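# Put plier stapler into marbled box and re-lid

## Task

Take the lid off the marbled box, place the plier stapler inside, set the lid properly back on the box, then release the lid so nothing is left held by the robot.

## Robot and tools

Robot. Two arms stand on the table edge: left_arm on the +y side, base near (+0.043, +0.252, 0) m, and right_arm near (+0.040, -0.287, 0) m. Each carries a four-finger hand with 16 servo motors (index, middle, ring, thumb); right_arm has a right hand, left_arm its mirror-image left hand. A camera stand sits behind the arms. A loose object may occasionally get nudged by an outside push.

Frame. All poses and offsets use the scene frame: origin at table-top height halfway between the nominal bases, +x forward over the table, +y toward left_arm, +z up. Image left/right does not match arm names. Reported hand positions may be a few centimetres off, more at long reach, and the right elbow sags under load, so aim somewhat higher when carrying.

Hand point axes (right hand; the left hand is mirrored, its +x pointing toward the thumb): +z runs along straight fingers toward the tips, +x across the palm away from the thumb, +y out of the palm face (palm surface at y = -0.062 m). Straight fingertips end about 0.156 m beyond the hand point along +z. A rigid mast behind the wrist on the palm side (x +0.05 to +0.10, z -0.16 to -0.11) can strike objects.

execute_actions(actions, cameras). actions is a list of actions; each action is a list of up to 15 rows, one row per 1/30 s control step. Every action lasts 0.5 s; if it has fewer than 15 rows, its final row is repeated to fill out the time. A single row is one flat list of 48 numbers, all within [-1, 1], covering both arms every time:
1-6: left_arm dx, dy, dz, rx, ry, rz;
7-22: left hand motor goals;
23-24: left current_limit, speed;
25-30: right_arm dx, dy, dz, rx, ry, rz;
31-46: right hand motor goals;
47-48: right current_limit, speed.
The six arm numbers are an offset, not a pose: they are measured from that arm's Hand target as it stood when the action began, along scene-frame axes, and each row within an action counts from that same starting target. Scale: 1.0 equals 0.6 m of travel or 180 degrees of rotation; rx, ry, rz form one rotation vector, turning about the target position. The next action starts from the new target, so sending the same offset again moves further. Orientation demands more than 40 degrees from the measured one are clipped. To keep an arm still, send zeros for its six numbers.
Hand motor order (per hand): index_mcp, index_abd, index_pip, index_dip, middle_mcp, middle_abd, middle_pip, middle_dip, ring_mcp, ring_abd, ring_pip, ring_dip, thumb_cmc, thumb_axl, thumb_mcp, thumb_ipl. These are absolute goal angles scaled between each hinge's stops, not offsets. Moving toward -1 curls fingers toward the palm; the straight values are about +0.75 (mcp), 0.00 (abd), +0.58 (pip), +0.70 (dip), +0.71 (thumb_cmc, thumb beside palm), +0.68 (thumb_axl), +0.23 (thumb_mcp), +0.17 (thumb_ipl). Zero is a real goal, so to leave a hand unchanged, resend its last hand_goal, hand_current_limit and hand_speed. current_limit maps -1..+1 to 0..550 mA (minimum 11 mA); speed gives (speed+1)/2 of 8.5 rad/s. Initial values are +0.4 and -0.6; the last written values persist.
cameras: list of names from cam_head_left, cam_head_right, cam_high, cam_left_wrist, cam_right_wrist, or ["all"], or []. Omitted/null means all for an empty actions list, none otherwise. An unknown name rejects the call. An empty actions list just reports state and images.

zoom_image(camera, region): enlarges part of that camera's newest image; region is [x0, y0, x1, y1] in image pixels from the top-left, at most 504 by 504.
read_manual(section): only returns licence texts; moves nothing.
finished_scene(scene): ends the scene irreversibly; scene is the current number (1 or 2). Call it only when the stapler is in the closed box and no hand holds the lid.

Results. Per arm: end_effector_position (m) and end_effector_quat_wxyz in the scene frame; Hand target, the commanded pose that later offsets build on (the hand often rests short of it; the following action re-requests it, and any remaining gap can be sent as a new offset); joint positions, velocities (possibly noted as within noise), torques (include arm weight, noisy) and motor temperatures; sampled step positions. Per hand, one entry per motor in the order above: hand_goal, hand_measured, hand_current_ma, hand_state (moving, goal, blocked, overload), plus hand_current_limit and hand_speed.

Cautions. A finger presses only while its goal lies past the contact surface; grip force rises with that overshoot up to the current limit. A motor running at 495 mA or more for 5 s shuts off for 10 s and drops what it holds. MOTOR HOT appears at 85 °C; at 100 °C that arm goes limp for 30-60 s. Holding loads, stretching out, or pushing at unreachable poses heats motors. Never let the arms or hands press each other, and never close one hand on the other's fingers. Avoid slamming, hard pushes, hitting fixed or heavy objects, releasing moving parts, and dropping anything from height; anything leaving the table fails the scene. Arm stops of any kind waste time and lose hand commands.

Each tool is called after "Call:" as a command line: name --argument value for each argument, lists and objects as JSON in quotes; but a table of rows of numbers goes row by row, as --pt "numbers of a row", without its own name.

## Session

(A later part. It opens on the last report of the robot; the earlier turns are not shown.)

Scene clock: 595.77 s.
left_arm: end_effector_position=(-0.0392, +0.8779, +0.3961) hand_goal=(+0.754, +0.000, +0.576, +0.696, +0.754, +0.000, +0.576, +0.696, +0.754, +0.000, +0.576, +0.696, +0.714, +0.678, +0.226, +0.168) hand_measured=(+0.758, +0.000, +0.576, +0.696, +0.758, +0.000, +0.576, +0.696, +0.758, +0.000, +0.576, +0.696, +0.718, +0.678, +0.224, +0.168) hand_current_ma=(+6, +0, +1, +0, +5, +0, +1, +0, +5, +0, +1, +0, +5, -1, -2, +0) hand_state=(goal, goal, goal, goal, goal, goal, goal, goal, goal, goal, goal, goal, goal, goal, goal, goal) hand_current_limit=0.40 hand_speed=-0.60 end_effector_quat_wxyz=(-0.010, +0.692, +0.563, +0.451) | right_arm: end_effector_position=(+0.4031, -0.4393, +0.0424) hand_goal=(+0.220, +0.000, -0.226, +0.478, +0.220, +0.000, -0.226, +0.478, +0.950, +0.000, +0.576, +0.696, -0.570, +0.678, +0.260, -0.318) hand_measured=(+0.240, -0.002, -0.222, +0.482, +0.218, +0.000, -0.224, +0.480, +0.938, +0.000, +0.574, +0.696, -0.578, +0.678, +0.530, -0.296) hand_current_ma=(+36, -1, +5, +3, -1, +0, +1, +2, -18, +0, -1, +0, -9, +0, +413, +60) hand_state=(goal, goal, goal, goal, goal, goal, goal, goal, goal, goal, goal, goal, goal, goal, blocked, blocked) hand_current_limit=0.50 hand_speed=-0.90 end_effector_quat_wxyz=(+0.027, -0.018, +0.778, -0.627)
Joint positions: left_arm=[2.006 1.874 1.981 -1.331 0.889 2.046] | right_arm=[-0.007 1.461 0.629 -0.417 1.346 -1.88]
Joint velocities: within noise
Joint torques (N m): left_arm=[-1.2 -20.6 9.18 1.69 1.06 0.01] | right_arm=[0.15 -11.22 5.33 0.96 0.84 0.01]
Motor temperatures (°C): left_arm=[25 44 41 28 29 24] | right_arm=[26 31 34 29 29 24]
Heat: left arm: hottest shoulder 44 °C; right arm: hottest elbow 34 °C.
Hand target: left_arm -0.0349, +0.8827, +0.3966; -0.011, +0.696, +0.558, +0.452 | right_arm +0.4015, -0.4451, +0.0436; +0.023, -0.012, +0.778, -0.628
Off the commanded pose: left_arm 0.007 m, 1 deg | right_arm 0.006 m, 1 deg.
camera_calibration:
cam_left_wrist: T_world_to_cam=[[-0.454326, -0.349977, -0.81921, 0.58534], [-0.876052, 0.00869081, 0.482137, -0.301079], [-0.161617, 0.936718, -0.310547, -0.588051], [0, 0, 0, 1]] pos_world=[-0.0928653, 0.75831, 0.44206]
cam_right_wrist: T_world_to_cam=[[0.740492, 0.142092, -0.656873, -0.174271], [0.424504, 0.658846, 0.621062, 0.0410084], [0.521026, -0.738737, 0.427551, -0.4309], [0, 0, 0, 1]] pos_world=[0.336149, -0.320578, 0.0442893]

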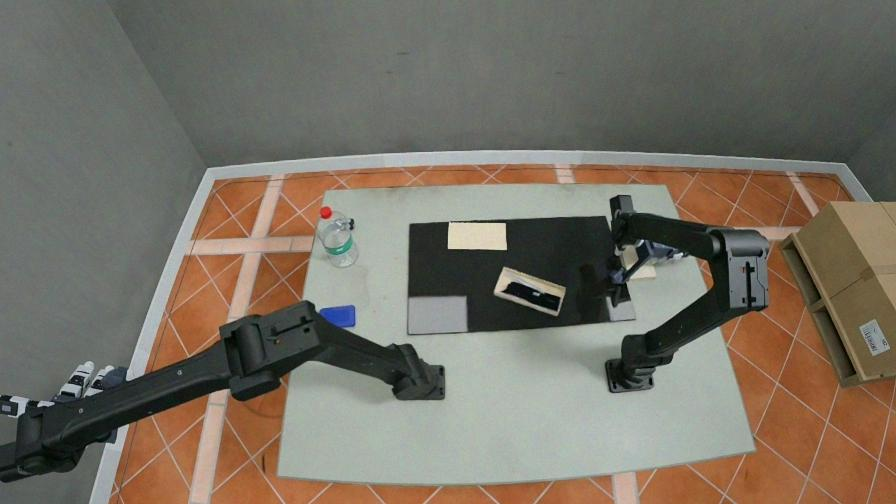

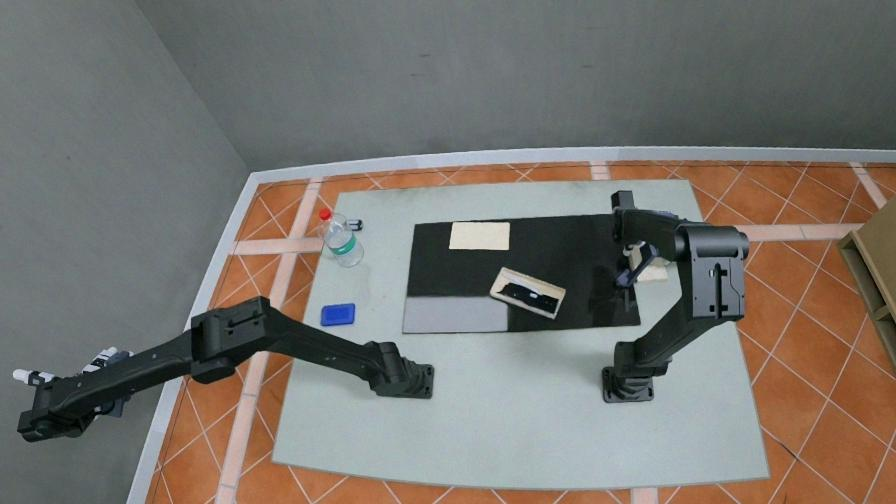

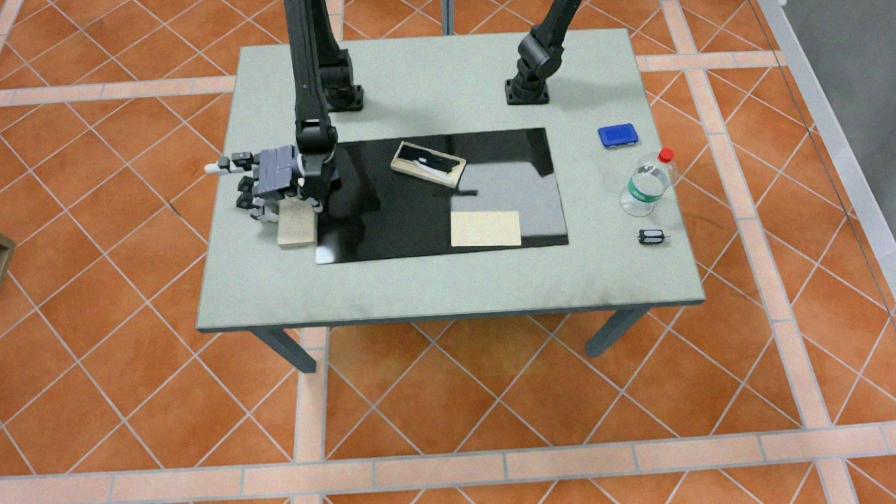

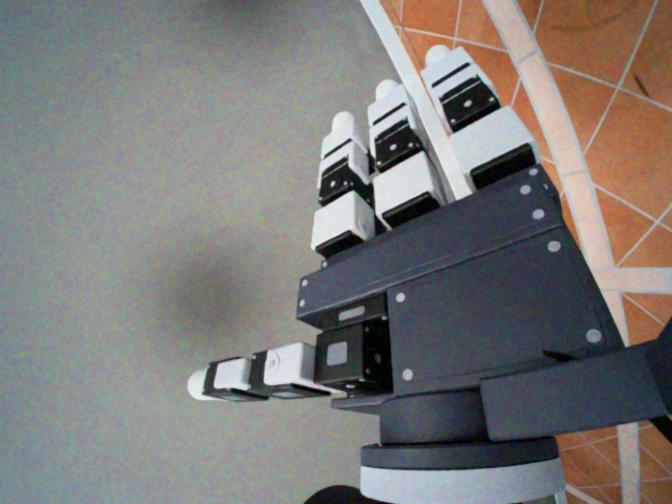

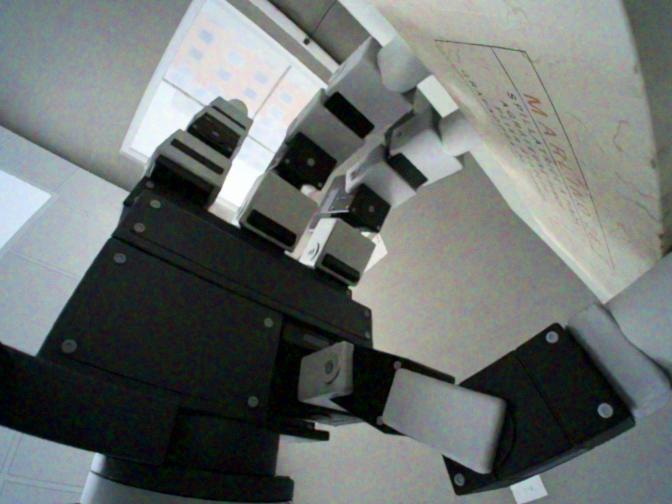

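Call:
execute_actions --actions '[[[0,0,0,0,0,0,0.754,0,0.576,0.696,0.754,0,0.576,0.696,0.754,0,0.576,0.696,0.714,0.678,0.226,0.168,0.4,-0.6,0,0,0.028,0,0,0,0.26,0,-0.226,0.478,0.26,0,-0.226,0.478,0.95,0,0.576,0.696,-0.571,0.678,0.55,-0.319,0.2,-0.85]],[[0,0,0,0,0,0,0.754,0,0.576,0.696,0.754,0,0.576,0.696,0.754,0,0.576,0.696,0.714,0.678,0.226,0.168,0.4,-0.6,0,0,0,0,0,0,0.26,0,-0.226,0.478,0.26,0,-0.226,0.478,0.95,0,0.576,0.696,-0.571,0.678,0.40,-0.319,0.0,-0.9]]]' --cameras '["cam_right_wrist"]'

Scene clock: 598.33 s.
left_arm: end_effector_position=(-0.0392, +0.8779, +0.3961) hand_goal=(+0.754, +0.000, +0.576, +0.696, +0.754, +0.000, +0.576, +0.696, +0.754, +0.000, +0.576, +0.696, +0.714, +0.678, +0.226, +0.168) hand_measured=(+0.758, +0.000, +0.576, +0.696, +0.758, +0.000, +0.576, +0.696, +0.758, +0.000, +0.576, +0.696, +0.718, +0.678, +0.224, +0.168) hand_current_ma=(+6, +0, +1, +0, +5, +0, +1, +0, +5, +0, +1, +0, +5, -1, -2, +0) hand_state=(goal, goal, goal, goal, goal, goal, goal, goal, goal, goal, goal, goal, goal, goal, goal, goal) hand_current_limit=0.40 hand_speed=-0.60 end_effector_quat_wxyz=(-0.010, +0.692, +0.563, +0.451) | right_arm: end_effector_position=(+0.3961, -0.4395, +0.0487) hand_goal=(+0.260, +0.000, -0.226, +0.478, +0.260, +0.000, -0.226, +0.478, +0.950, +0.000, +0.576, +0.696, -0.570, +0.678, +0.400, -0.318) hand_measured=(+0.272, -0.002, -0.210, +0.484, +0.272, +0.000, -0.214, +0.482, +0.938, +0.000, +0.574, +0.696, -0.568, +0.678, +0.466, -0.302) hand_current_ma=(+21, -1, +26, +8, +19, +0, +16, +5, -18, +0, -1, +0, +1, +0, +259, +39) hand_state=(goal, goal, goal, goal, goal, goal, goal, goal, goal, goal, goal, goal, goal, goal, blocked, goal) hand_current_limit=0.00 hand_speed=-0.90 end_effector_quat_wxyz=(+0.019, -0.025, +0.778, -0.627)
Joint positions: left_arm=[2.006 1.874 1.981 -1.331 0.889 2.046] | right_arm=[-0.008 1.434 0.629 -0.464 1.346 -1.882]
Joint torques (N m): left_arm=[-1.08 -20.6 9.21 1.7 1.07 0] | right_arm=[0.15 -12.4 6.57 0.59 0.89 0]
Heat: left arm: hottest shoulder 44 °C; right arm: hottest elbow 34 °C.
Hand target: left_arm -0.0349, +0.8827, +0.3966; -0.011, +0.696, +0.558, +0.452 | right_arm +0.4015, -0.4451, +0.0604; +0.023, -0.012, +0.778, -0.628
Off the commanded pose: left_arm 0.007 m, 1 deg | right_arm 0.014 m, 2 deg.
Step readings (end_effector_position of left_arm | right_arm):
0: (-0.0392, +0.8779, +0.3961) | (+0.4031, -0.4393, +0.0424)
1: (-0.0392, +0.8779, +0.3961) | (+0.4031, -0.4393, +0.0424)
2: (-0.0392, +0.8779, +0.3961) | (+0.4031, -0.4392, +0.0426)
4: (-0.0392, +0.8779, +0.3961) | (+0.4017, -0.4392, +0.0437)
8: (-0.0392, +0.8779, +0.3961) | (+0.3986, -0.4393, +0.0462)
15: (-0.0392, +0.8779, +0.3961) | (+0.3965, -0.4395, +0.0479)
16: (-0.0392, +0.8779, +0.3961) | (+0.3964, -0.4395, +0.0479)
17: (-0.0392, +0.8779, +0.3961) | (+0.3962, -0.4395, +0.0478)
19: (-0.0392, +0.8779, +0.3961) | (+0.3961, -0.4395, +0.0478)
23: (-0.0392, +0.8779, +0.3961) | (+0.3960, -0.4395, +0.0479)
30: (-0.0392, +0.8779, +0.3961) | (+0.3961, -0.4395, +0.0485)
camera_calibration:
cam_right_wrist: T_world_to_cam=[[0.725827, 0.142423, -0.672972, -0.158176], [0.4382, 0.658401, 0.611955, 0.034867], [0.530242, -0.73907, 0.415476, -0.433316], [0, 0, 0, 1]] pos_world=[0.329292, -0.320679, 0.052247]
Images, in order (width x height): cam_right_wrist 672x504.

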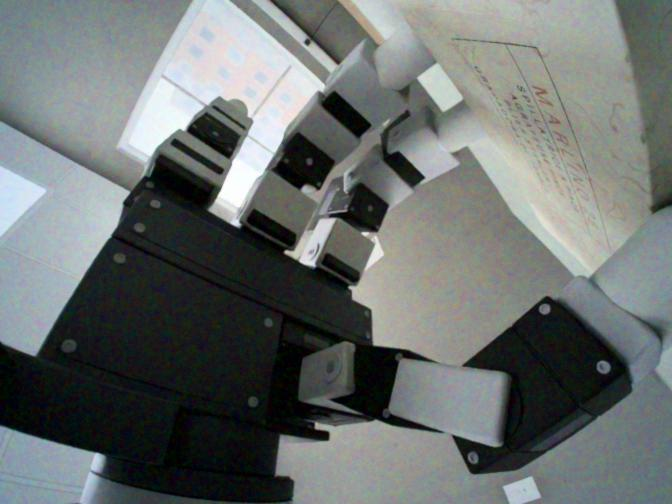

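Call:
execute_actions --actions '[[[0,0,0,0,0,0,0.754,0,0.576,0.696,0.754,0,0.576,0.696,0.754,0,0.576,0.696,0.714,0.678,0.226,0.168,0.4,-0.6,0,0,0,0,0,0,0.26,0,-0.226,0.478,0.26,0,-0.226,0.478,0.95,0,0.576,0.696,-0.571,0.678,0.26,-0.319,0.4,-0.9]]]' --cameras '["cam_right_wrist","cam_high"]'

Call:
zoom_image --camera "cam_high" --region '[200, 130, 340, 260]'

Scene clock: 599.87 s.
left_arm: end_effector_position=(-0.0392, +0.8779, +0.3961) hand_goal=(+0.754, +0.000, +0.576, +0.696, +0.754, +0.000, +0.576, +0.696, +0.754, +0.000, +0.576, +0.696, +0.714, +0.678, +0.226, +0.168) hand_measured=(+0.758, +0.000, +0.576, +0.696, +0.758, +0.000, +0.576, +0.696, +0.758, +0.000, +0.576, +0.696, +0.718, +0.678, +0.224, +0.168) hand_current_ma=(+6, +0, +1, +0, +5, +0, +1, +0, +5, +0, +1, +0, +5, -1, -2, +0) hand_state=(goal, goal, goal, goal, goal, goal, goal, goal, goal, goal, goal, goal, goal, goal, goal, goal) hand_current_limit=0.40 hand_speed=-0.60 end_effector_quat_wxyz=(-0.010, +0.692, +0.563, +0.451) | right_arm: end_effector_position=(+0.3962, -0.4395, +0.0490) hand_goal=(+0.260, +0.000, -0.226, +0.478, +0.260, +0.000, -0.226, +0.478, +0.950, +0.000, +0.576, +0.696, -0.570, +0.678, +0.260, -0.318) hand_measured=(+0.280, -0.002, -0.204, +0.488, +0.280, +0.000, -0.210, +0.486, +0.938, +0.000, +0.574, +0.696, -0.568, +0.678, +0.448, -0.296) hand_current_ma=(+38, -1, +41, +15, +37, +0, +26, +9, -18, +0, -1, +0, +3, +0, +385, +60) hand_state=(goal, goal, blocked, goal, goal, goal, goal, goal, goal, goal, goal, goal, goal, goal, blocked, blocked) hand_current_limit=0.40 hand_speed=-0.90 end_effector_quat_wxyz=(+0.019, -0.025, +0.778, -0.627)
Joint positions: left_arm=[2.006 1.874 1.981 -1.331 0.889 2.046] | right_arm=[-0.008 1.434 0.629 -0.464 1.346 -1.882]
Joint torques (N m): left_arm=[-1.2 -20.66 9.18 1.7 1.06 0] | right_arm=[0.15 -12.34 6.58 0.61 0.89 0]
Heat: left arm: hottest shoulder 44 °C; right arm: hottest elbow 34 °C.
Hand target: left_arm -0.0349, +0.8827, +0.3966; -0.011, +0.696, +0.558, +0.452 | right_arm +0.4015, -0.4451, +0.0603; +0.023, -0.012, +0.778, -0.628
Off the commanded pose: left_arm 0.007 m, 1 deg | right_arm 0.014 m, 2 deg.
Step readings (end_effector_position of left_arm | right_arm):
0: (-0.0392, +0.8779, +0.3961) | (+0.3961, -0.4395, +0.0487)
1: (-0.0392, +0.8779, +0.3961) | (+0.3961, -0.4395, +0.0487)
2: (-0.0392, +0.8779, +0.3961) | (+0.3961, -0.4395, +0.0487)
4: (-0.0392, +0.8779, +0.3961) | (+0.3962, -0.4395, +0.0489)
8: (-0.0392, +0.8779, +0.3961) | (+0.3962, -0.4395, +0.0490)
15: (-0.0392, +0.8779, +0.3961) | (+0.3962, -0.4395, +0.0490)
camera_calibration:
cam_right_wrist: T_world_to_cam=[[0.726359, 0.142497, -0.672382, -0.158222], [0.437673, 0.658393, 0.61234, 0.0348952], [0.529949, -0.739062, 0.415863, -0.43332], [0, 0, 0, 1]] pos_world=[0.32929, -0.320679, 0.0524485]
Images, in order (width x height): cam_high 896x504, cam_right_wrist 672x504.

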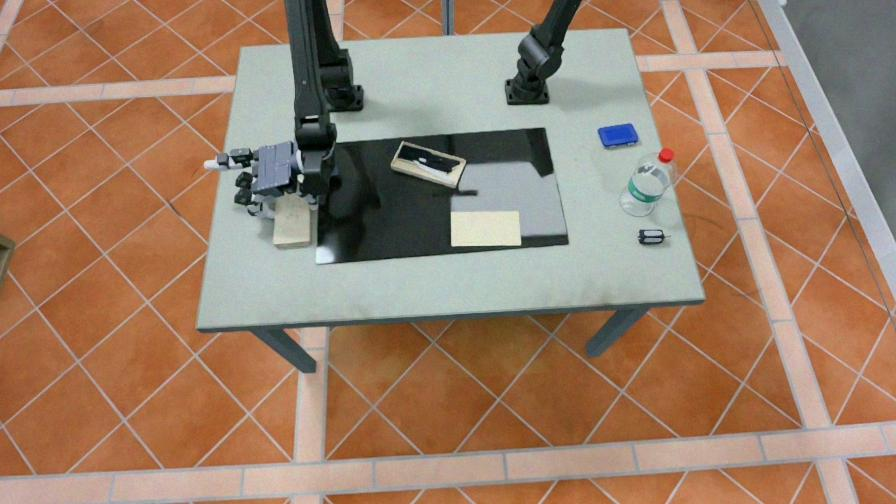

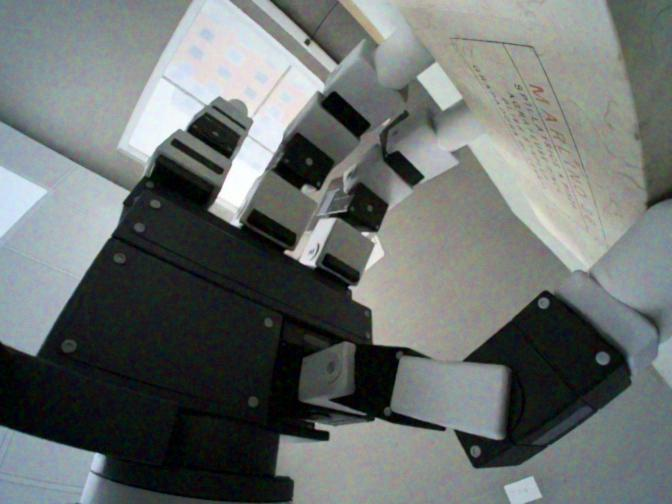

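Scaled by 3.600 from the camera's 896x504 image, which has a finer 1280x720 frame.

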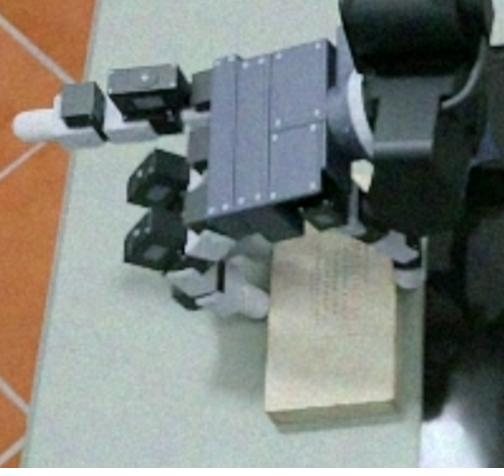

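Call:
execute_actions --actions '[[[0,0,0,0,0,0,0.754,0,0.576,0.696,0.754,0,0.576,0.696,0.754,0,0.576,0.696,0.714,0.678,0.226,0.168,0.4,-0.6,0,0,0,0,0,0,0.22,0,-0.226,0.478,0.22,0,-0.226,0.478,0.95,0,0.576,0.696,-0.571,0.678,0.22,-0.319,0.5,-0.9]],[[0,0,0,0,0,0,0.754,0,0.576,0.696,0.754,0,0.576,0.696,0.754,0,0.576,0.696,0.714,0.678,0.226,0.168,0.4,-0.6,0,0,0.05,0,0,0,0.22,0,-0.226,0.478,0.22,0,-0.226,0.478,0.95,0,0.576,0.696,-0.571,0.678,0.22,-0.319,0.5,-0.9]],[[0,0,0,0,0,0,0.754,0,0.576,0.696,0.754,0,0.576,0.696,0.754,0,0.576,0.696,0.714,0.678,0.226,0.168,0.4,-0.6,0,0,0.1,0,0,0,0.22,0,-0.226,0.478,0.22,0,-0.226,0.478,0.95,0,0.576,0.696,-0.571,0.678,0.22,-0.319,0.5,-0.9]]]' --cameras '["cam_right_wrist","cam_high"]'

Call:
zoom_image --camera "cam_high" --region '[200, 130, 340, 260]'

Scene clock: 603.33 s.
left_arm: end_effector_position=(-0.0392, +0.8779, +0.3961) hand_goal=(+0.754, +0.000, +0.576, +0.696, +0.754, +0.000, +0.576, +0.696, +0.754, +0.000, +0.576, +0.696, +0.714, +0.678, +0.226, +0.168) hand_measured=(+0.758, +0.000, +0.576, +0.696, +0.758, +0.000, +0.576, +0.696, +0.758, +0.000, +0.576, +0.696, +0.718, +0.678, +0.224, +0.168) hand_current_ma=(+6, +0, +1, +0, +5, +0, +1, +0, +5, +0, +1, +0, +5, -1, -2, +0) hand_state=(goal, goal, goal, goal, goal, goal, goal, goal, goal, goal, goal, goal, goal, goal, goal, goal) hand_current_limit=0.40 hand_speed=-0.60 end_effector_quat_wxyz=(-0.010, +0.692, +0.563, +0.451) | right_arm: end_effector_position=(+0.3835, -0.4411, +0.1318) hand_goal=(+0.220, +0.000, -0.226, +0.478, +0.220, +0.000, -0.226, +0.478, +0.950, +0.000, +0.576, +0.696, -0.570, +0.678, +0.220, -0.318) hand_measured=(+0.276, -0.002, -0.198, +0.492, +0.274, +0.000, -0.206, +0.488, +0.938, +0.000, +0.574, +0.696, -0.560, +0.678, +0.442, -0.288) hand_current_ma=(+158, -1, +57, +20, +146, +0, +34, +13, -18, +0, -1, +0, +15, +0, +412, +90) hand_state=(blocked, goal, blocked, goal, blocked, goal, goal, goal, goal, goal, goal, goal, goal, goal, blocked, blocked) hand_current_limit=0.50 hand_speed=-0.90 end_effector_quat_wxyz=(+0.010, -0.034, +0.778, -0.628)
Joint positions: left_arm=[2.006 1.874 1.981 -1.331 0.889 2.046] | right_arm=[-0.013 1.227 0.715 -0.743 1.346 -1.921]
Joint torques (N m): left_arm=[-1.2 -20.66 9.2 1.69 1.06 0.01] | right_arm=[0.5 -8.41 10.25 0.64 0.82 0.11]
Heat: left arm: hottest shoulder 44 °C; right arm: hottest elbow 34 °C.
Hand target: left_arm -0.0349, +0.8827, +0.3966; -0.011, +0.696, +0.558, +0.452 | right_arm +0.4014, -0.4450, +0.1502; +0.023, -0.012, +0.778, -0.628
Off the commanded pose: left_arm 0.007 m, 1 deg | right_arm 0.026 m, 3 deg.
Step readings (end_effector_position of left_arm | right_arm):
0: (-0.0392, +0.8779, +0.3961) | (+0.3962, -0.4395, +0.0490)
1: (-0.0392, +0.8779, +0.3961) | (+0.3962, -0.4395, +0.0490)
2: (-0.0392, +0.8779, +0.3961) | (+0.3962, -0.4395, +0.0490)
4: (-0.0392, +0.8779, +0.3961) | (+0.3962, -0.4395, +0.0490)
8: (-0.0392, +0.8779, +0.3961) | (+0.3962, -0.4395, +0.0490)
15: (-0.0392, +0.8779, +0.3961) | (+0.3962, -0.4395, +0.0490)
16: (-0.0392, +0.8779, +0.3961) | (+0.3961, -0.4395, +0.0491)
17: (-0.0392, +0.8779, +0.3961) | (+0.3952, -0.4395, +0.0496)
19: (-0.0392, +0.8779, +0.3961) | (+0.3918, -0.4396, +0.0528)
23: (-0.0392, +0.8779, +0.3961) | (+0.3877, -0.4398, +0.0644)
30: (-0.0392, +0.8779, +0.3961) | (+0.3832, -0.4398, +0.0692)
31: (-0.0392, +0.8779, +0.3961) | (+0.3826, -0.4398, +0.0691)
32: (-0.0392, +0.8779, +0.3961) | (+0.3815, -0.4399, +0.0702)
34: (-0.0392, +0.8779, +0.3961) | (+0.3790, -0.4404, +0.0780)
38: (-0.0392, +0.8779, +0.3961) | (+0.3832, -0.4412, +0.1095)
45: (-0.0392, +0.8779, +0.3961) | (+0.3877, -0.4412, +0.1331)
camera_calibration:
cam_right_wrist: T_world_to_cam=[[0.708836, 0.143226, -0.69068, -0.0836858], [0.450619, 0.661368, 0.599612, -0.0111239], [0.542673, -0.73626, 0.404261, -0.464389], [0, 0, 0, 1]] pos_world=[0.316343, -0.322568, 0.136604]
Images, in order (width x height): cam_high 896x504, cam_right_wrist 672x504.

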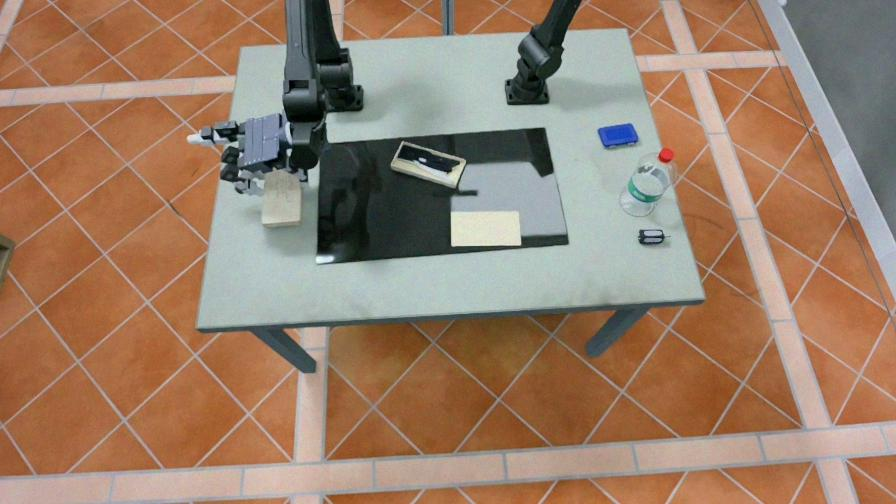

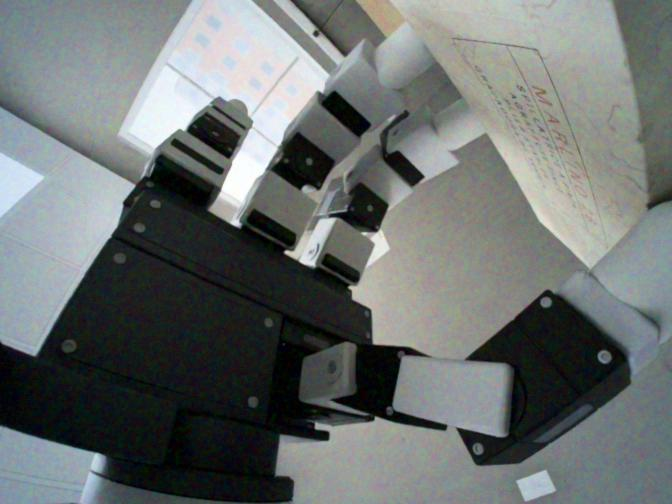

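Scaled by 3.600 from the camera's 896x504 image, which has a finer 1280x720 frame.

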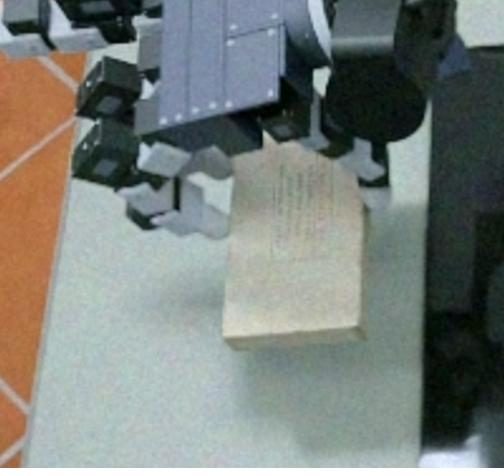

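Call:
execute_actions --actions '[[[0,0,0,0,0,0,0.754,0,0.576,0.696,0.754,0,0.576,0.696,0.754,0,0.576,0.696,0.714,0.678,0.226,0.168,0.4,-0.6,0.0222,0.0878,0.0167,0,0,0.0396,0.22,0,-0.226,0.478,0.22,0,-0.226,0.478,0.95,0,0.576,0.696,-0.571,0.678,0.22,-0.319,0.5,-0.9]],[[0,0,0,0,0,0,0.754,0,0.576,0.696,0.754,0,0.576,0.696,0.754,0,0.576,0.696,0.714,0.678,0.226,0.168,0.4,-0.6,0.0095,0.0882,0,0,0,0.0396,0.22,0,-0.226,0.478,0.22,0,-0.226,0.478,0.95,0,0.576,0.696,-0.571,0.678,0.22,-0.319,0.5,-0.9]],[[0,0,0,0,0,0,0.754,0,0.576,0.696,0.754,0,0.576,0.696,0.754,0,0.576,0.696,0.714,0.678,0.226,0.168,0.4,-0.6,-0.0027,0.0873,0,0,0,0.0396,0.22,0,-0.226,0.478,0.22,0,-0.226,0.478,0.95,0,0.576,0.696,-0.571,0.678,0.22,-0.319,0.5,-0.9]],[[0,0,0,0,0,0,0.754,0,0.576,0.696,0.754,0,0.576,0.696,0.754,0,0.576,0.696,0.714,0.678,0.226,0.168,0.4,-0.6,-0.0147,0.0855,0,0,0,0.0396,0.22,0,-0.226,0.478,0.22,0,-0.226,0.478,0.95,0,0.576,0.696,-0.571,0.678,0.22,-0.319,0.5,-0.9]],[[0,0,0,0,0,0,0.754,0,0.576,0.696,0.754,0,0.576,0.696,0.754,0,0.576,0.696,0.714,0.678,0.226,0.168,0.4,-0.6,-0.0265,0.0815,0,0,0,0.0396,0.22,0,-0.226,0.478,0.22,0,-0.226,0.478,0.95,0,0.576,0.696,-0.571,0.678,0.22,-0.319,0.5,-0.9]],[[0,0,0,0,0,0,0.754,0,0.576,0.696,0.754,0,0.576,0.696,0.754,0,0.576,0.696,0.714,0.678,0.226,0.168,0.4,-0.6,-0.036,0.0757,0,0,0,0.0396,0.22,0,-0.226,0.478,0.22,0,-0.226,0.478,0.95,0,0.576,0.696,-0.571,0.678,0.22,-0.319,0.5,-0.9]]]' --cameras '["cam_right_wrist","cam_high","cam_head_left"]'

Scene clock: 611.27 s.
left_arm: end_effector_position=(-0.0392, +0.8779, +0.3961) hand_goal=(+0.754, +0.000, +0.576, +0.696, +0.754, +0.000, +0.576, +0.696, +0.754, +0.000, +0.576, +0.696, +0.714, +0.678, +0.226, +0.168) hand_measured=(+0.758, +0.000, +0.576, +0.696, +0.758, +0.000, +0.576, +0.696, +0.758, +0.000, +0.576, +0.696, +0.718, +0.678, +0.224, +0.168) hand_current_ma=(+6, +0, +1, +0, +5, +0, +1, +0, +5, +0, +1, +0, +5, -1, -2, +0) hand_state=(goal, goal, goal, goal, goal, goal, goal, goal, goal, goal, goal, goal, goal, goal, goal, goal) hand_current_limit=0.40 hand_speed=-0.60 end_effector_quat_wxyz=(-0.010, +0.692, +0.563, +0.451) | right_arm: end_effector_position=(+0.3613, -0.1593, +0.1455) hand_goal=(+0.220, +0.000, -0.226, +0.478, +0.220, +0.000, -0.226, +0.478, +0.950, +0.000, +0.576, +0.696, -0.570, +0.678, +0.220, -0.318) hand_measured=(+0.276, -0.002, -0.196, +0.492, +0.274, +0.000, -0.204, +0.488, +0.938, +0.000, +0.574, +0.696, -0.558, +0.678, +0.440, -0.286) hand_current_ma=(+158, -1, +62, +21, +145, +0, +38, +14, -18, +0, -1, +0, +17, +0, +413, +96) hand_state=(blocked, goal, blocked, goal, blocked, goal, blocked, goal, goal, goal, goal, goal, goal, goal, blocked, blocked) hand_current_limit=0.50 hand_speed=-0.90 end_effector_quat_wxyz=(+0.234, -0.305, +0.716, -0.582)
Joint positions: left_arm=[2.006 1.874 1.981 -1.331 0.889 2.046] | right_arm=[0.835 1.271 0.796 -1.333 1.351 -1.348]
Joint torques (N m): left_arm=[-1.2 -20.54 9.2 1.69 1.06 0.01] | right_arm=[2.49 -8 9.78 -0.13 0.87 0.11]
Heat: left arm: hottest shoulder 44 °C; right arm: hottest elbow 35 °C.
Hand target: left_arm -0.0349, +0.8827, +0.3966; -0.011, +0.696, +0.558, +0.452 | right_arm +0.3726, -0.1415, +0.1604; +0.250, -0.295, +0.720, -0.577
Off the commanded pose: left_arm 0.007 m, 1 deg | right_arm 0.026 m, 2 deg.
Step readings (end_effector_position of left_arm | right_arm):
0: (-0.0392, +0.8779, +0.3961) | (+0.3835, -0.4411, +0.1318)
1: (-0.0392, +0.8779, +0.3961) | (+0.3834, -0.4411, +0.1318)
2: (-0.0392, +0.8779, +0.3961) | (+0.3833, -0.4400, +0.1317)
4: (-0.0392, +0.8779, +0.3961) | (+0.3835, -0.4325, +0.1309)
8: (-0.0392, +0.8779, +0.3961) | (+0.3893, -0.4072, +0.1310)
15: (-0.0392, +0.8779, +0.3961) | (+0.3931, -0.3984, +0.1370)
16: (-0.0392, +0.8779, +0.3961) | (+0.3931, -0.3982, +0.1373)
17: (-0.0392, +0.8779, +0.3961) | (+0.3932, -0.3965, +0.1376)
19: (-0.0392, +0.8779, +0.3961) | (+0.3952, -0.3851, +0.1373)
23: (-0.0392, +0.8779, +0.3961) | (+0.3996, -0.3553, +0.1368)
30: (-0.0392, +0.8779, +0.3961) | (+0.3989, -0.3482, +0.1394)
31: (-0.0392, +0.8779, +0.3961) | (+0.3989, -0.3480, +0.1397)
32: (-0.0392, +0.8779, +0.3961) | (+0.3990, -0.3466, +0.1401)
34: (-0.0392, +0.8779, +0.3961) | (+0.3995, -0.3351, +0.1399)
38: (-0.0392, +0.8779, +0.3961) | (+0.4002, -0.3054, +0.1398)
45: (-0.0392, +0.8779, +0.3961) | (+0.3989, -0.2986, +0.1425)
46: (-0.0392, +0.8779, +0.3961) | (+0.3990, -0.2983, +0.1429)
47: (-0.0392, +0.8779, +0.3961) | (+0.3987, -0.2970, +0.1430)
49: (-0.0392, +0.8779, +0.3961) | (+0.3977, -0.2855, +0.1430)
53: (-0.0392, +0.8779, +0.3961) | (+0.3943, -0.2564, +0.1430)
60: (-0.0392, +0.8779, +0.3961) | (+0.3923, -0.2500, +0.1433)
61: (-0.0392, +0.8779, +0.3961) | (+0.3922, -0.2496, +0.1432)
62: (-0.0392, +0.8779, +0.3961) | (+0.3918, -0.2482, +0.1432)
64: (-0.0392, +0.8779, +0.3961) | (+0.3891, -0.2371, +0.1432)
68: (-0.0392, +0.8779, +0.3961) | (+0.3817, -0.2093, +0.1434)
75: (-0.0392, +0.8779, +0.3961) | (+0.3789, -0.2035, +0.1443)
76: (-0.0392, +0.8779, +0.3961) | (+0.3789, -0.2033, +0.1443)
77: (-0.0392, +0.8779, +0.3961) | (+0.3782, -0.2018, +0.1442)
79: (-0.0392, +0.8779, +0.3961) | (+0.3744, -0.1913, +0.1444)
83: (-0.0392, +0.8779, +0.3961) | (+0.3637, -0.1651, +0.1447)
90: (-0.0392, +0.8779, +0.3961) | (+0.3604, -0.1598, +0.1453)
camera_calibration:
cam_right_wrist: T_world_to_cam=[[0.439678, 0.579628, -0.686087, 0.067278], [-0.103007, 0.791386, 0.602576, 0.0245522], [0.892229, -0.194267, 0.407661, -0.290812], [0, 0, 0, 1]] pos_world=[0.232419, -0.114922, 0.149916]
Images, in order (width x height): cam_head_left 896x504, cam_high 896x504, cam_right_wrist 672x504.

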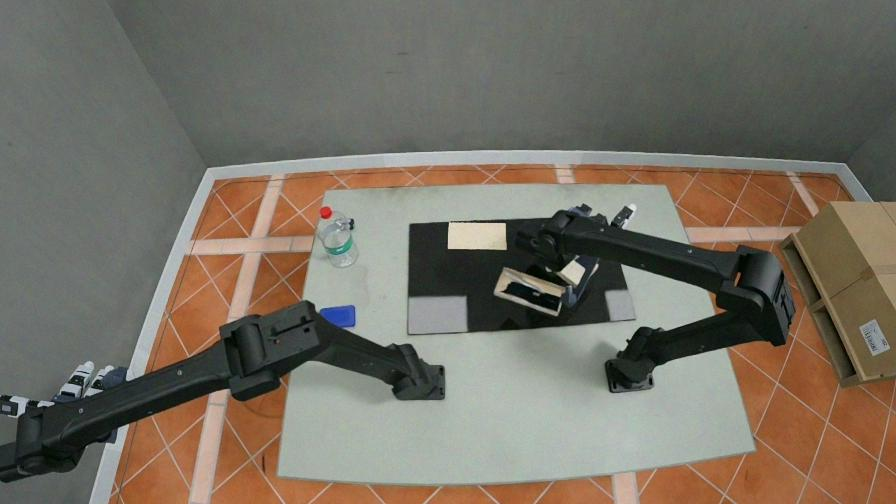

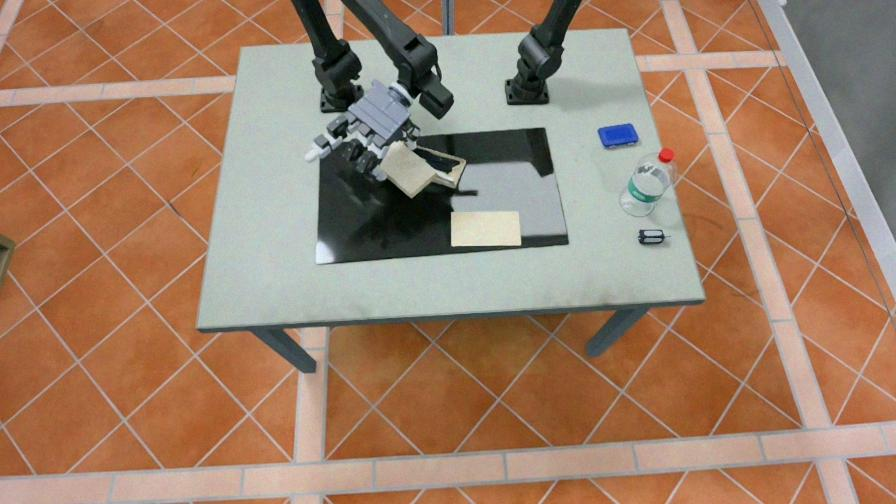

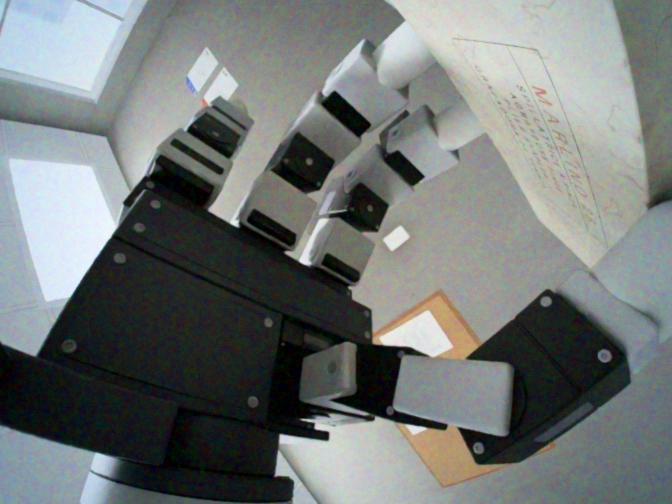

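Call:
zoom_image --camera "cam_high" --region '[350, 110, 490, 220]'

Scaled by 3.600 from the camera's 896x504 image, which has a finer 1280x720 frame.

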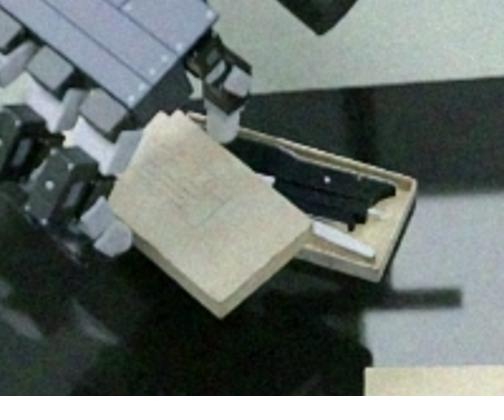

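Call:
zoom_image --camera "cam_head_left" --region '[470, 200, 650, 350]'

Scaled by 2.800 from the camera's 896x504 image, which has a finer 1280x720 frame.

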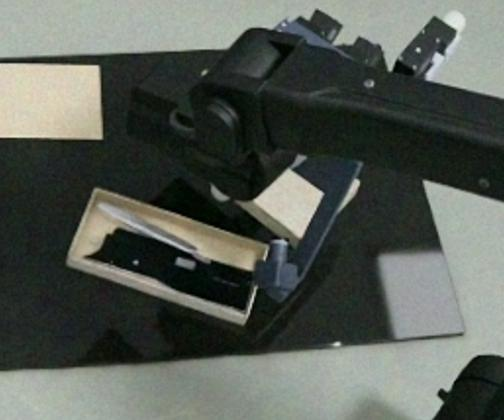

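Call:
execute_actions --actions '[[[0,0,0,0,0,0,0.754,0,0.576,0.696,0.754,0,0.576,0.696,0.754,0,0.576,0.696,0.714,0.678,0.226,0.168,0.4,-0.6,-0.0306,0.0405,-0.02,0,0,0.0413,0.22,0,-0.226,0.478,0.22,0,-0.226,0.478,0.95,0,0.576,0.696,-0.571,0.678,0.22,-0.319,0.5,-0.9]],[[0,0,0,0,0,0,0.754,0,0.576,0.696,0.754,0,0.576,0.696,0.754,0,0.576,0.696,0.714,0.678,0.226,0.168,0.4,-0.6,-0.0306,0.0405,-0.028,0,0,0.0413,0.22,0,-0.226,0.478,0.22,0,-0.226,0.478,0.95,0,0.576,0.696,-0.571,0.678,0.22,-0.319,0.5,-0.9]],[[0,0,0,0,0,0,0.754,0,0.576,0.696,0.754,0,0.576,0.696,0.754,0,0.576,0.696,0.714,0.678,0.226,0.168,0.4,-0.6,-0.0306,0.0405,-0.036,0,0,0.0413,0.22,0,-0.226,0.478,0.22,0,-0.226,0.478,0.95,0,0.576,0.696,-0.571,0.678,0.22,-0.319,0.5,-0.9]]]' --cameras '["cam_right_wrist","cam_high","cam_head_left","cam_head_right"]'

Call:
zoom_image --camera "cam_high" --region '[350, 110, 490, 220]'

Call:
zoom_image --camera "cam_head_left" --region '[440, 220, 620, 340]'

Call:
zoom_image --camera "cam_head_right" --region '[440, 220, 620, 340]'

Scene clock: 624.57 s.
left_arm: end_effector_position=(-0.0392, +0.8779, +0.3961) hand_goal=(+0.754, +0.000, +0.576, +0.696, +0.754, +0.000, +0.576, +0.696, +0.754, +0.000, +0.576, +0.696, +0.714, +0.678, +0.226, +0.168) hand_measured=(+0.758, +0.000, +0.576, +0.696, +0.758, +0.000, +0.576, +0.696, +0.758, +0.000, +0.576, +0.696, +0.718, +0.678, +0.224, +0.168) hand_current_ma=(+6, +0, +1, +0, +5, +0, +1, +0, +5, +0, +1, +0, +5, -1, -2, +0) hand_state=(goal, goal, goal, goal, goal, goal, goal, goal, goal, goal, goal, goal, goal, goal, goal, goal) hand_current_limit=0.40 hand_speed=-0.60 end_effector_quat_wxyz=(-0.010, +0.692, +0.563, +0.451) | right_arm: end_effector_position=(+0.3186, -0.0721, +0.1052) hand_goal=(+0.220, +0.000, -0.226, +0.478, +0.220, +0.000, -0.226, +0.478, +0.950, +0.000, +0.576, +0.696, -0.570, +0.678, +0.220, -0.318) hand_measured=(+0.276, -0.002, -0.196, +0.492, +0.274, +0.000, -0.204, +0.488, +0.938, +0.000, +0.574, +0.696, -0.558, +0.678, +0.440, -0.286) hand_current_ma=(+158, -1, +62, +21, +145, +0, +38, +14, -18, +0, -1, +0, +17, +0, +412, +97) hand_state=(blocked, goal, blocked, goal, blocked, goal, blocked, goal, goal, goal, goal, goal, goal, goal, blocked, blocked) hand_current_limit=0.50 hand_speed=-0.90 end_effector_quat_wxyz=(+0.344, -0.426, +0.649, -0.527)
Joint positions: left_arm=[2.006 1.874 1.981 -1.331 0.889 2.046] | right_arm=[1.1 1.206 0.615 -0.717 1.355 -1.844]
Joint torques (N m): left_arm=[-1.26 -20.66 9.18 1.7 1.07 0.01] | right_arm=[2.14 -9.82 6.05 1.37 0.74 -0.08]
Heat: left arm: hottest shoulder 44 °C; right arm: hottest elbow 37 °C.
Hand target: left_arm -0.0349, +0.8827, +0.3966; -0.011, +0.696, +0.558, +0.452 | right_arm +0.3175, -0.0686, +0.1100; +0.357, -0.428, +0.649, -0.517
Off the commanded pose: left_arm 0.007 m, 1 deg | right_arm 0.006 m, 2 deg.
Step readings (end_effector_position of left_arm | right_arm):
0: (-0.0392, +0.8779, +0.3961) | (+0.3613, -0.1593, +0.1455)
1: (-0.0392, +0.8779, +0.3961) | (+0.3612, -0.1592, +0.1455)
2: (-0.0392, +0.8779, +0.3961) | (+0.3611, -0.1577, +0.1455)
4: (-0.0392, +0.8779, +0.3961) | (+0.3605, -0.1484, +0.1457)
8: (-0.0392, +0.8779, +0.3961) | (+0.3567, -0.1247, +0.1456)
15: (-0.0392, +0.8779, +0.3961) | (+0.3560, -0.1185, +0.1428)
16: (-0.0392, +0.8779, +0.3961) | (+0.3558, -0.1188, +0.1420)
17: (-0.0392, +0.8779, +0.3961) | (+0.3553, -0.1180, +0.1411)
19: (-0.0392, +0.8779, +0.3961) | (+0.3517, -0.1132, +0.1371)
23: (-0.0392, +0.8779, +0.3961) | (+0.3401, -0.1001, +0.1270)
30: (-0.0392, +0.8779, +0.3961) | (+0.3382, -0.0951, +0.1261)
31: (-0.0392, +0.8779, +0.3961) | (+0.3382, -0.0949, +0.1264)
32: (-0.0392, +0.8779, +0.3961) | (+0.3377, -0.0935, +0.1261)
34: (-0.0392, +0.8779, +0.3961) | (+0.3341, -0.0877, +0.1219)
38: (-0.0392, +0.8779, +0.3961) | (+0.3219, -0.0759, +0.1107)
45: (-0.0392, +0.8779, +0.3961) | (+0.3195, -0.0712, +0.1041)
camera_calibration:
cam_right_wrist: T_world_to_cam=[[0.207691, 0.708689, -0.674259, 0.0898929], [-0.389746, 0.692166, 0.607458, 0.0590693], [0.897197, 0.136626, 0.419965, -0.198413], [0, 0, 0, 1]] pos_world=[0.182368, -0.0774834, 0.108056]
Images, in order (width x height): cam_head_left 896x504, cam_head_right 896x504, cam_high 896x504, cam_right_wrist 672x504.

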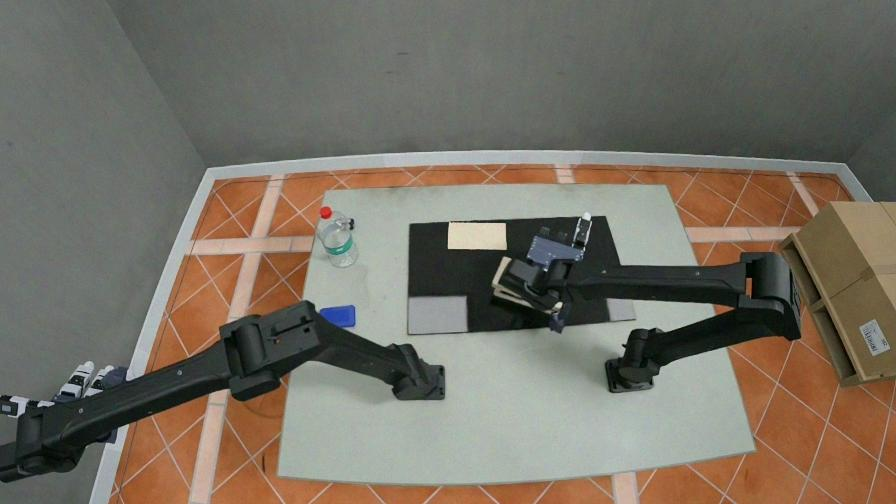

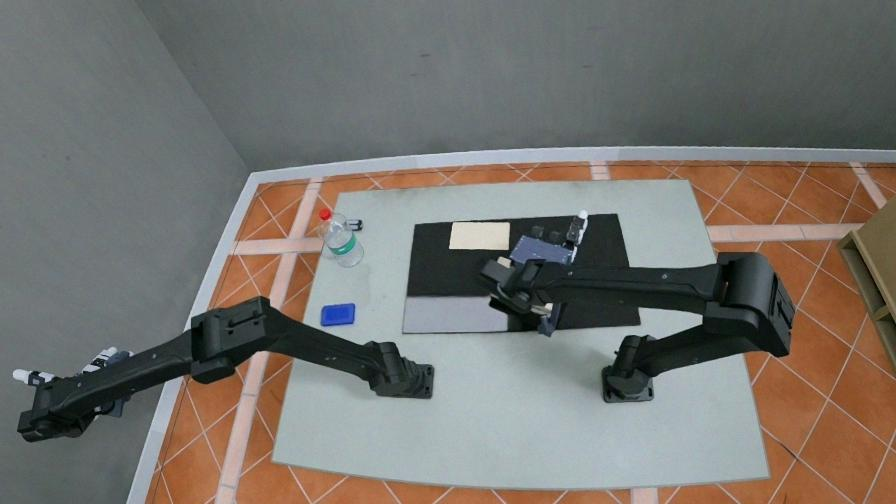

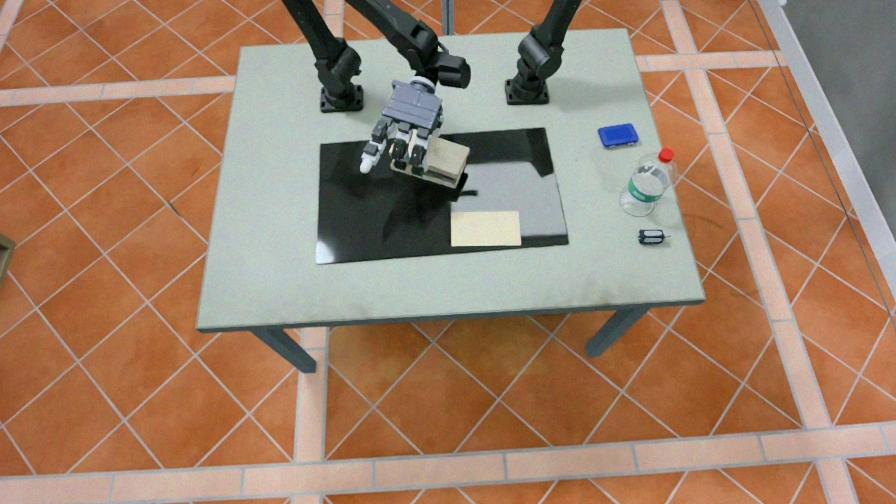

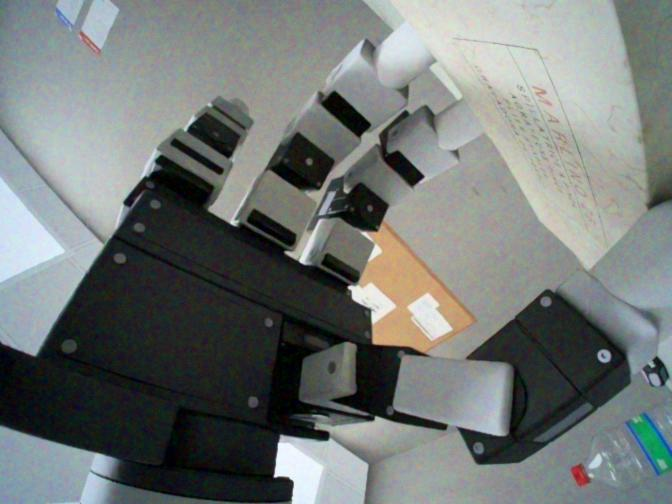

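Scaled by 3.600 from the camera's 896x504 image, which has a finer 1280x720 frame.

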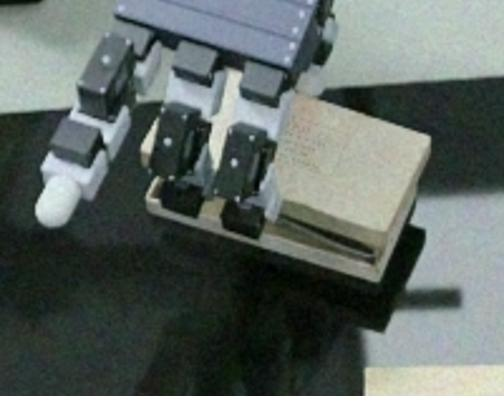

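Scaled by 2.800 from the camera's 896x504 image, which has a finer 1280x720 frame.

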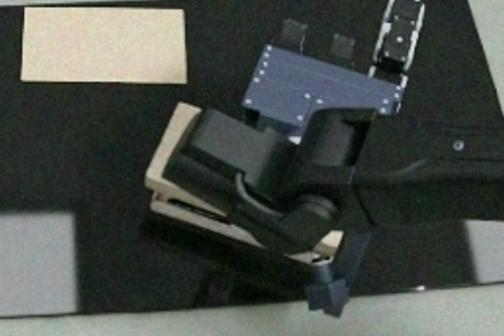

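Scaled by 2.800 from the camera's 896x504 image, which has a finer 1280x720 frame.

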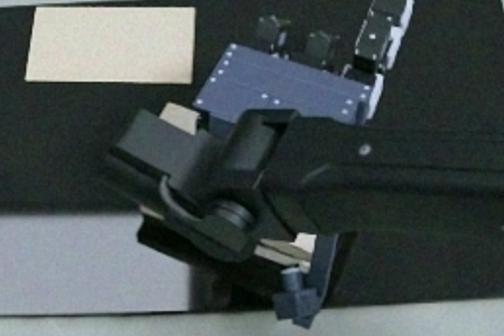

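Call:
zoom_image --camera "cam_high" --region '[385, 130, 475, 200]'

Call:
zoom_image --camera "cam_head_left" --region '[485, 240, 575, 330]'

Scaled by 5.600 from the camera's 896x504 image, which has a finer 1280x720 frame.

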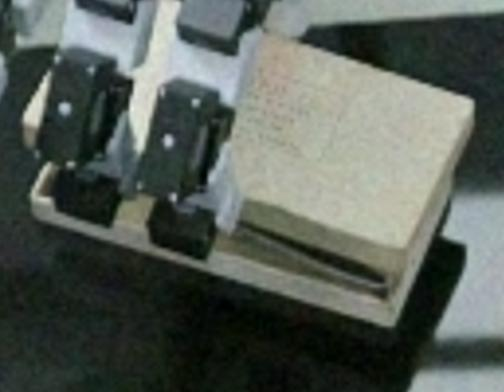

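Scaled by 5.600 from the camera's 896x504 image, which has a finer 1280x720 frame.

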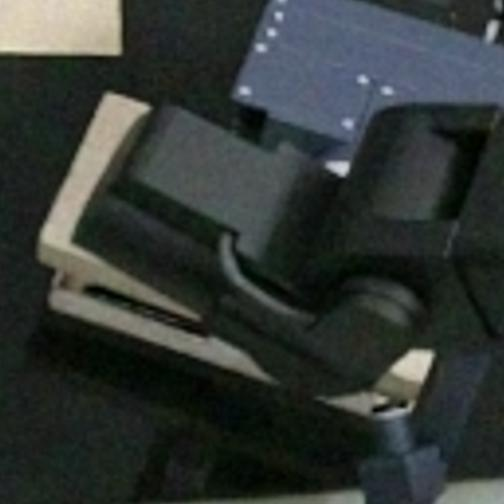

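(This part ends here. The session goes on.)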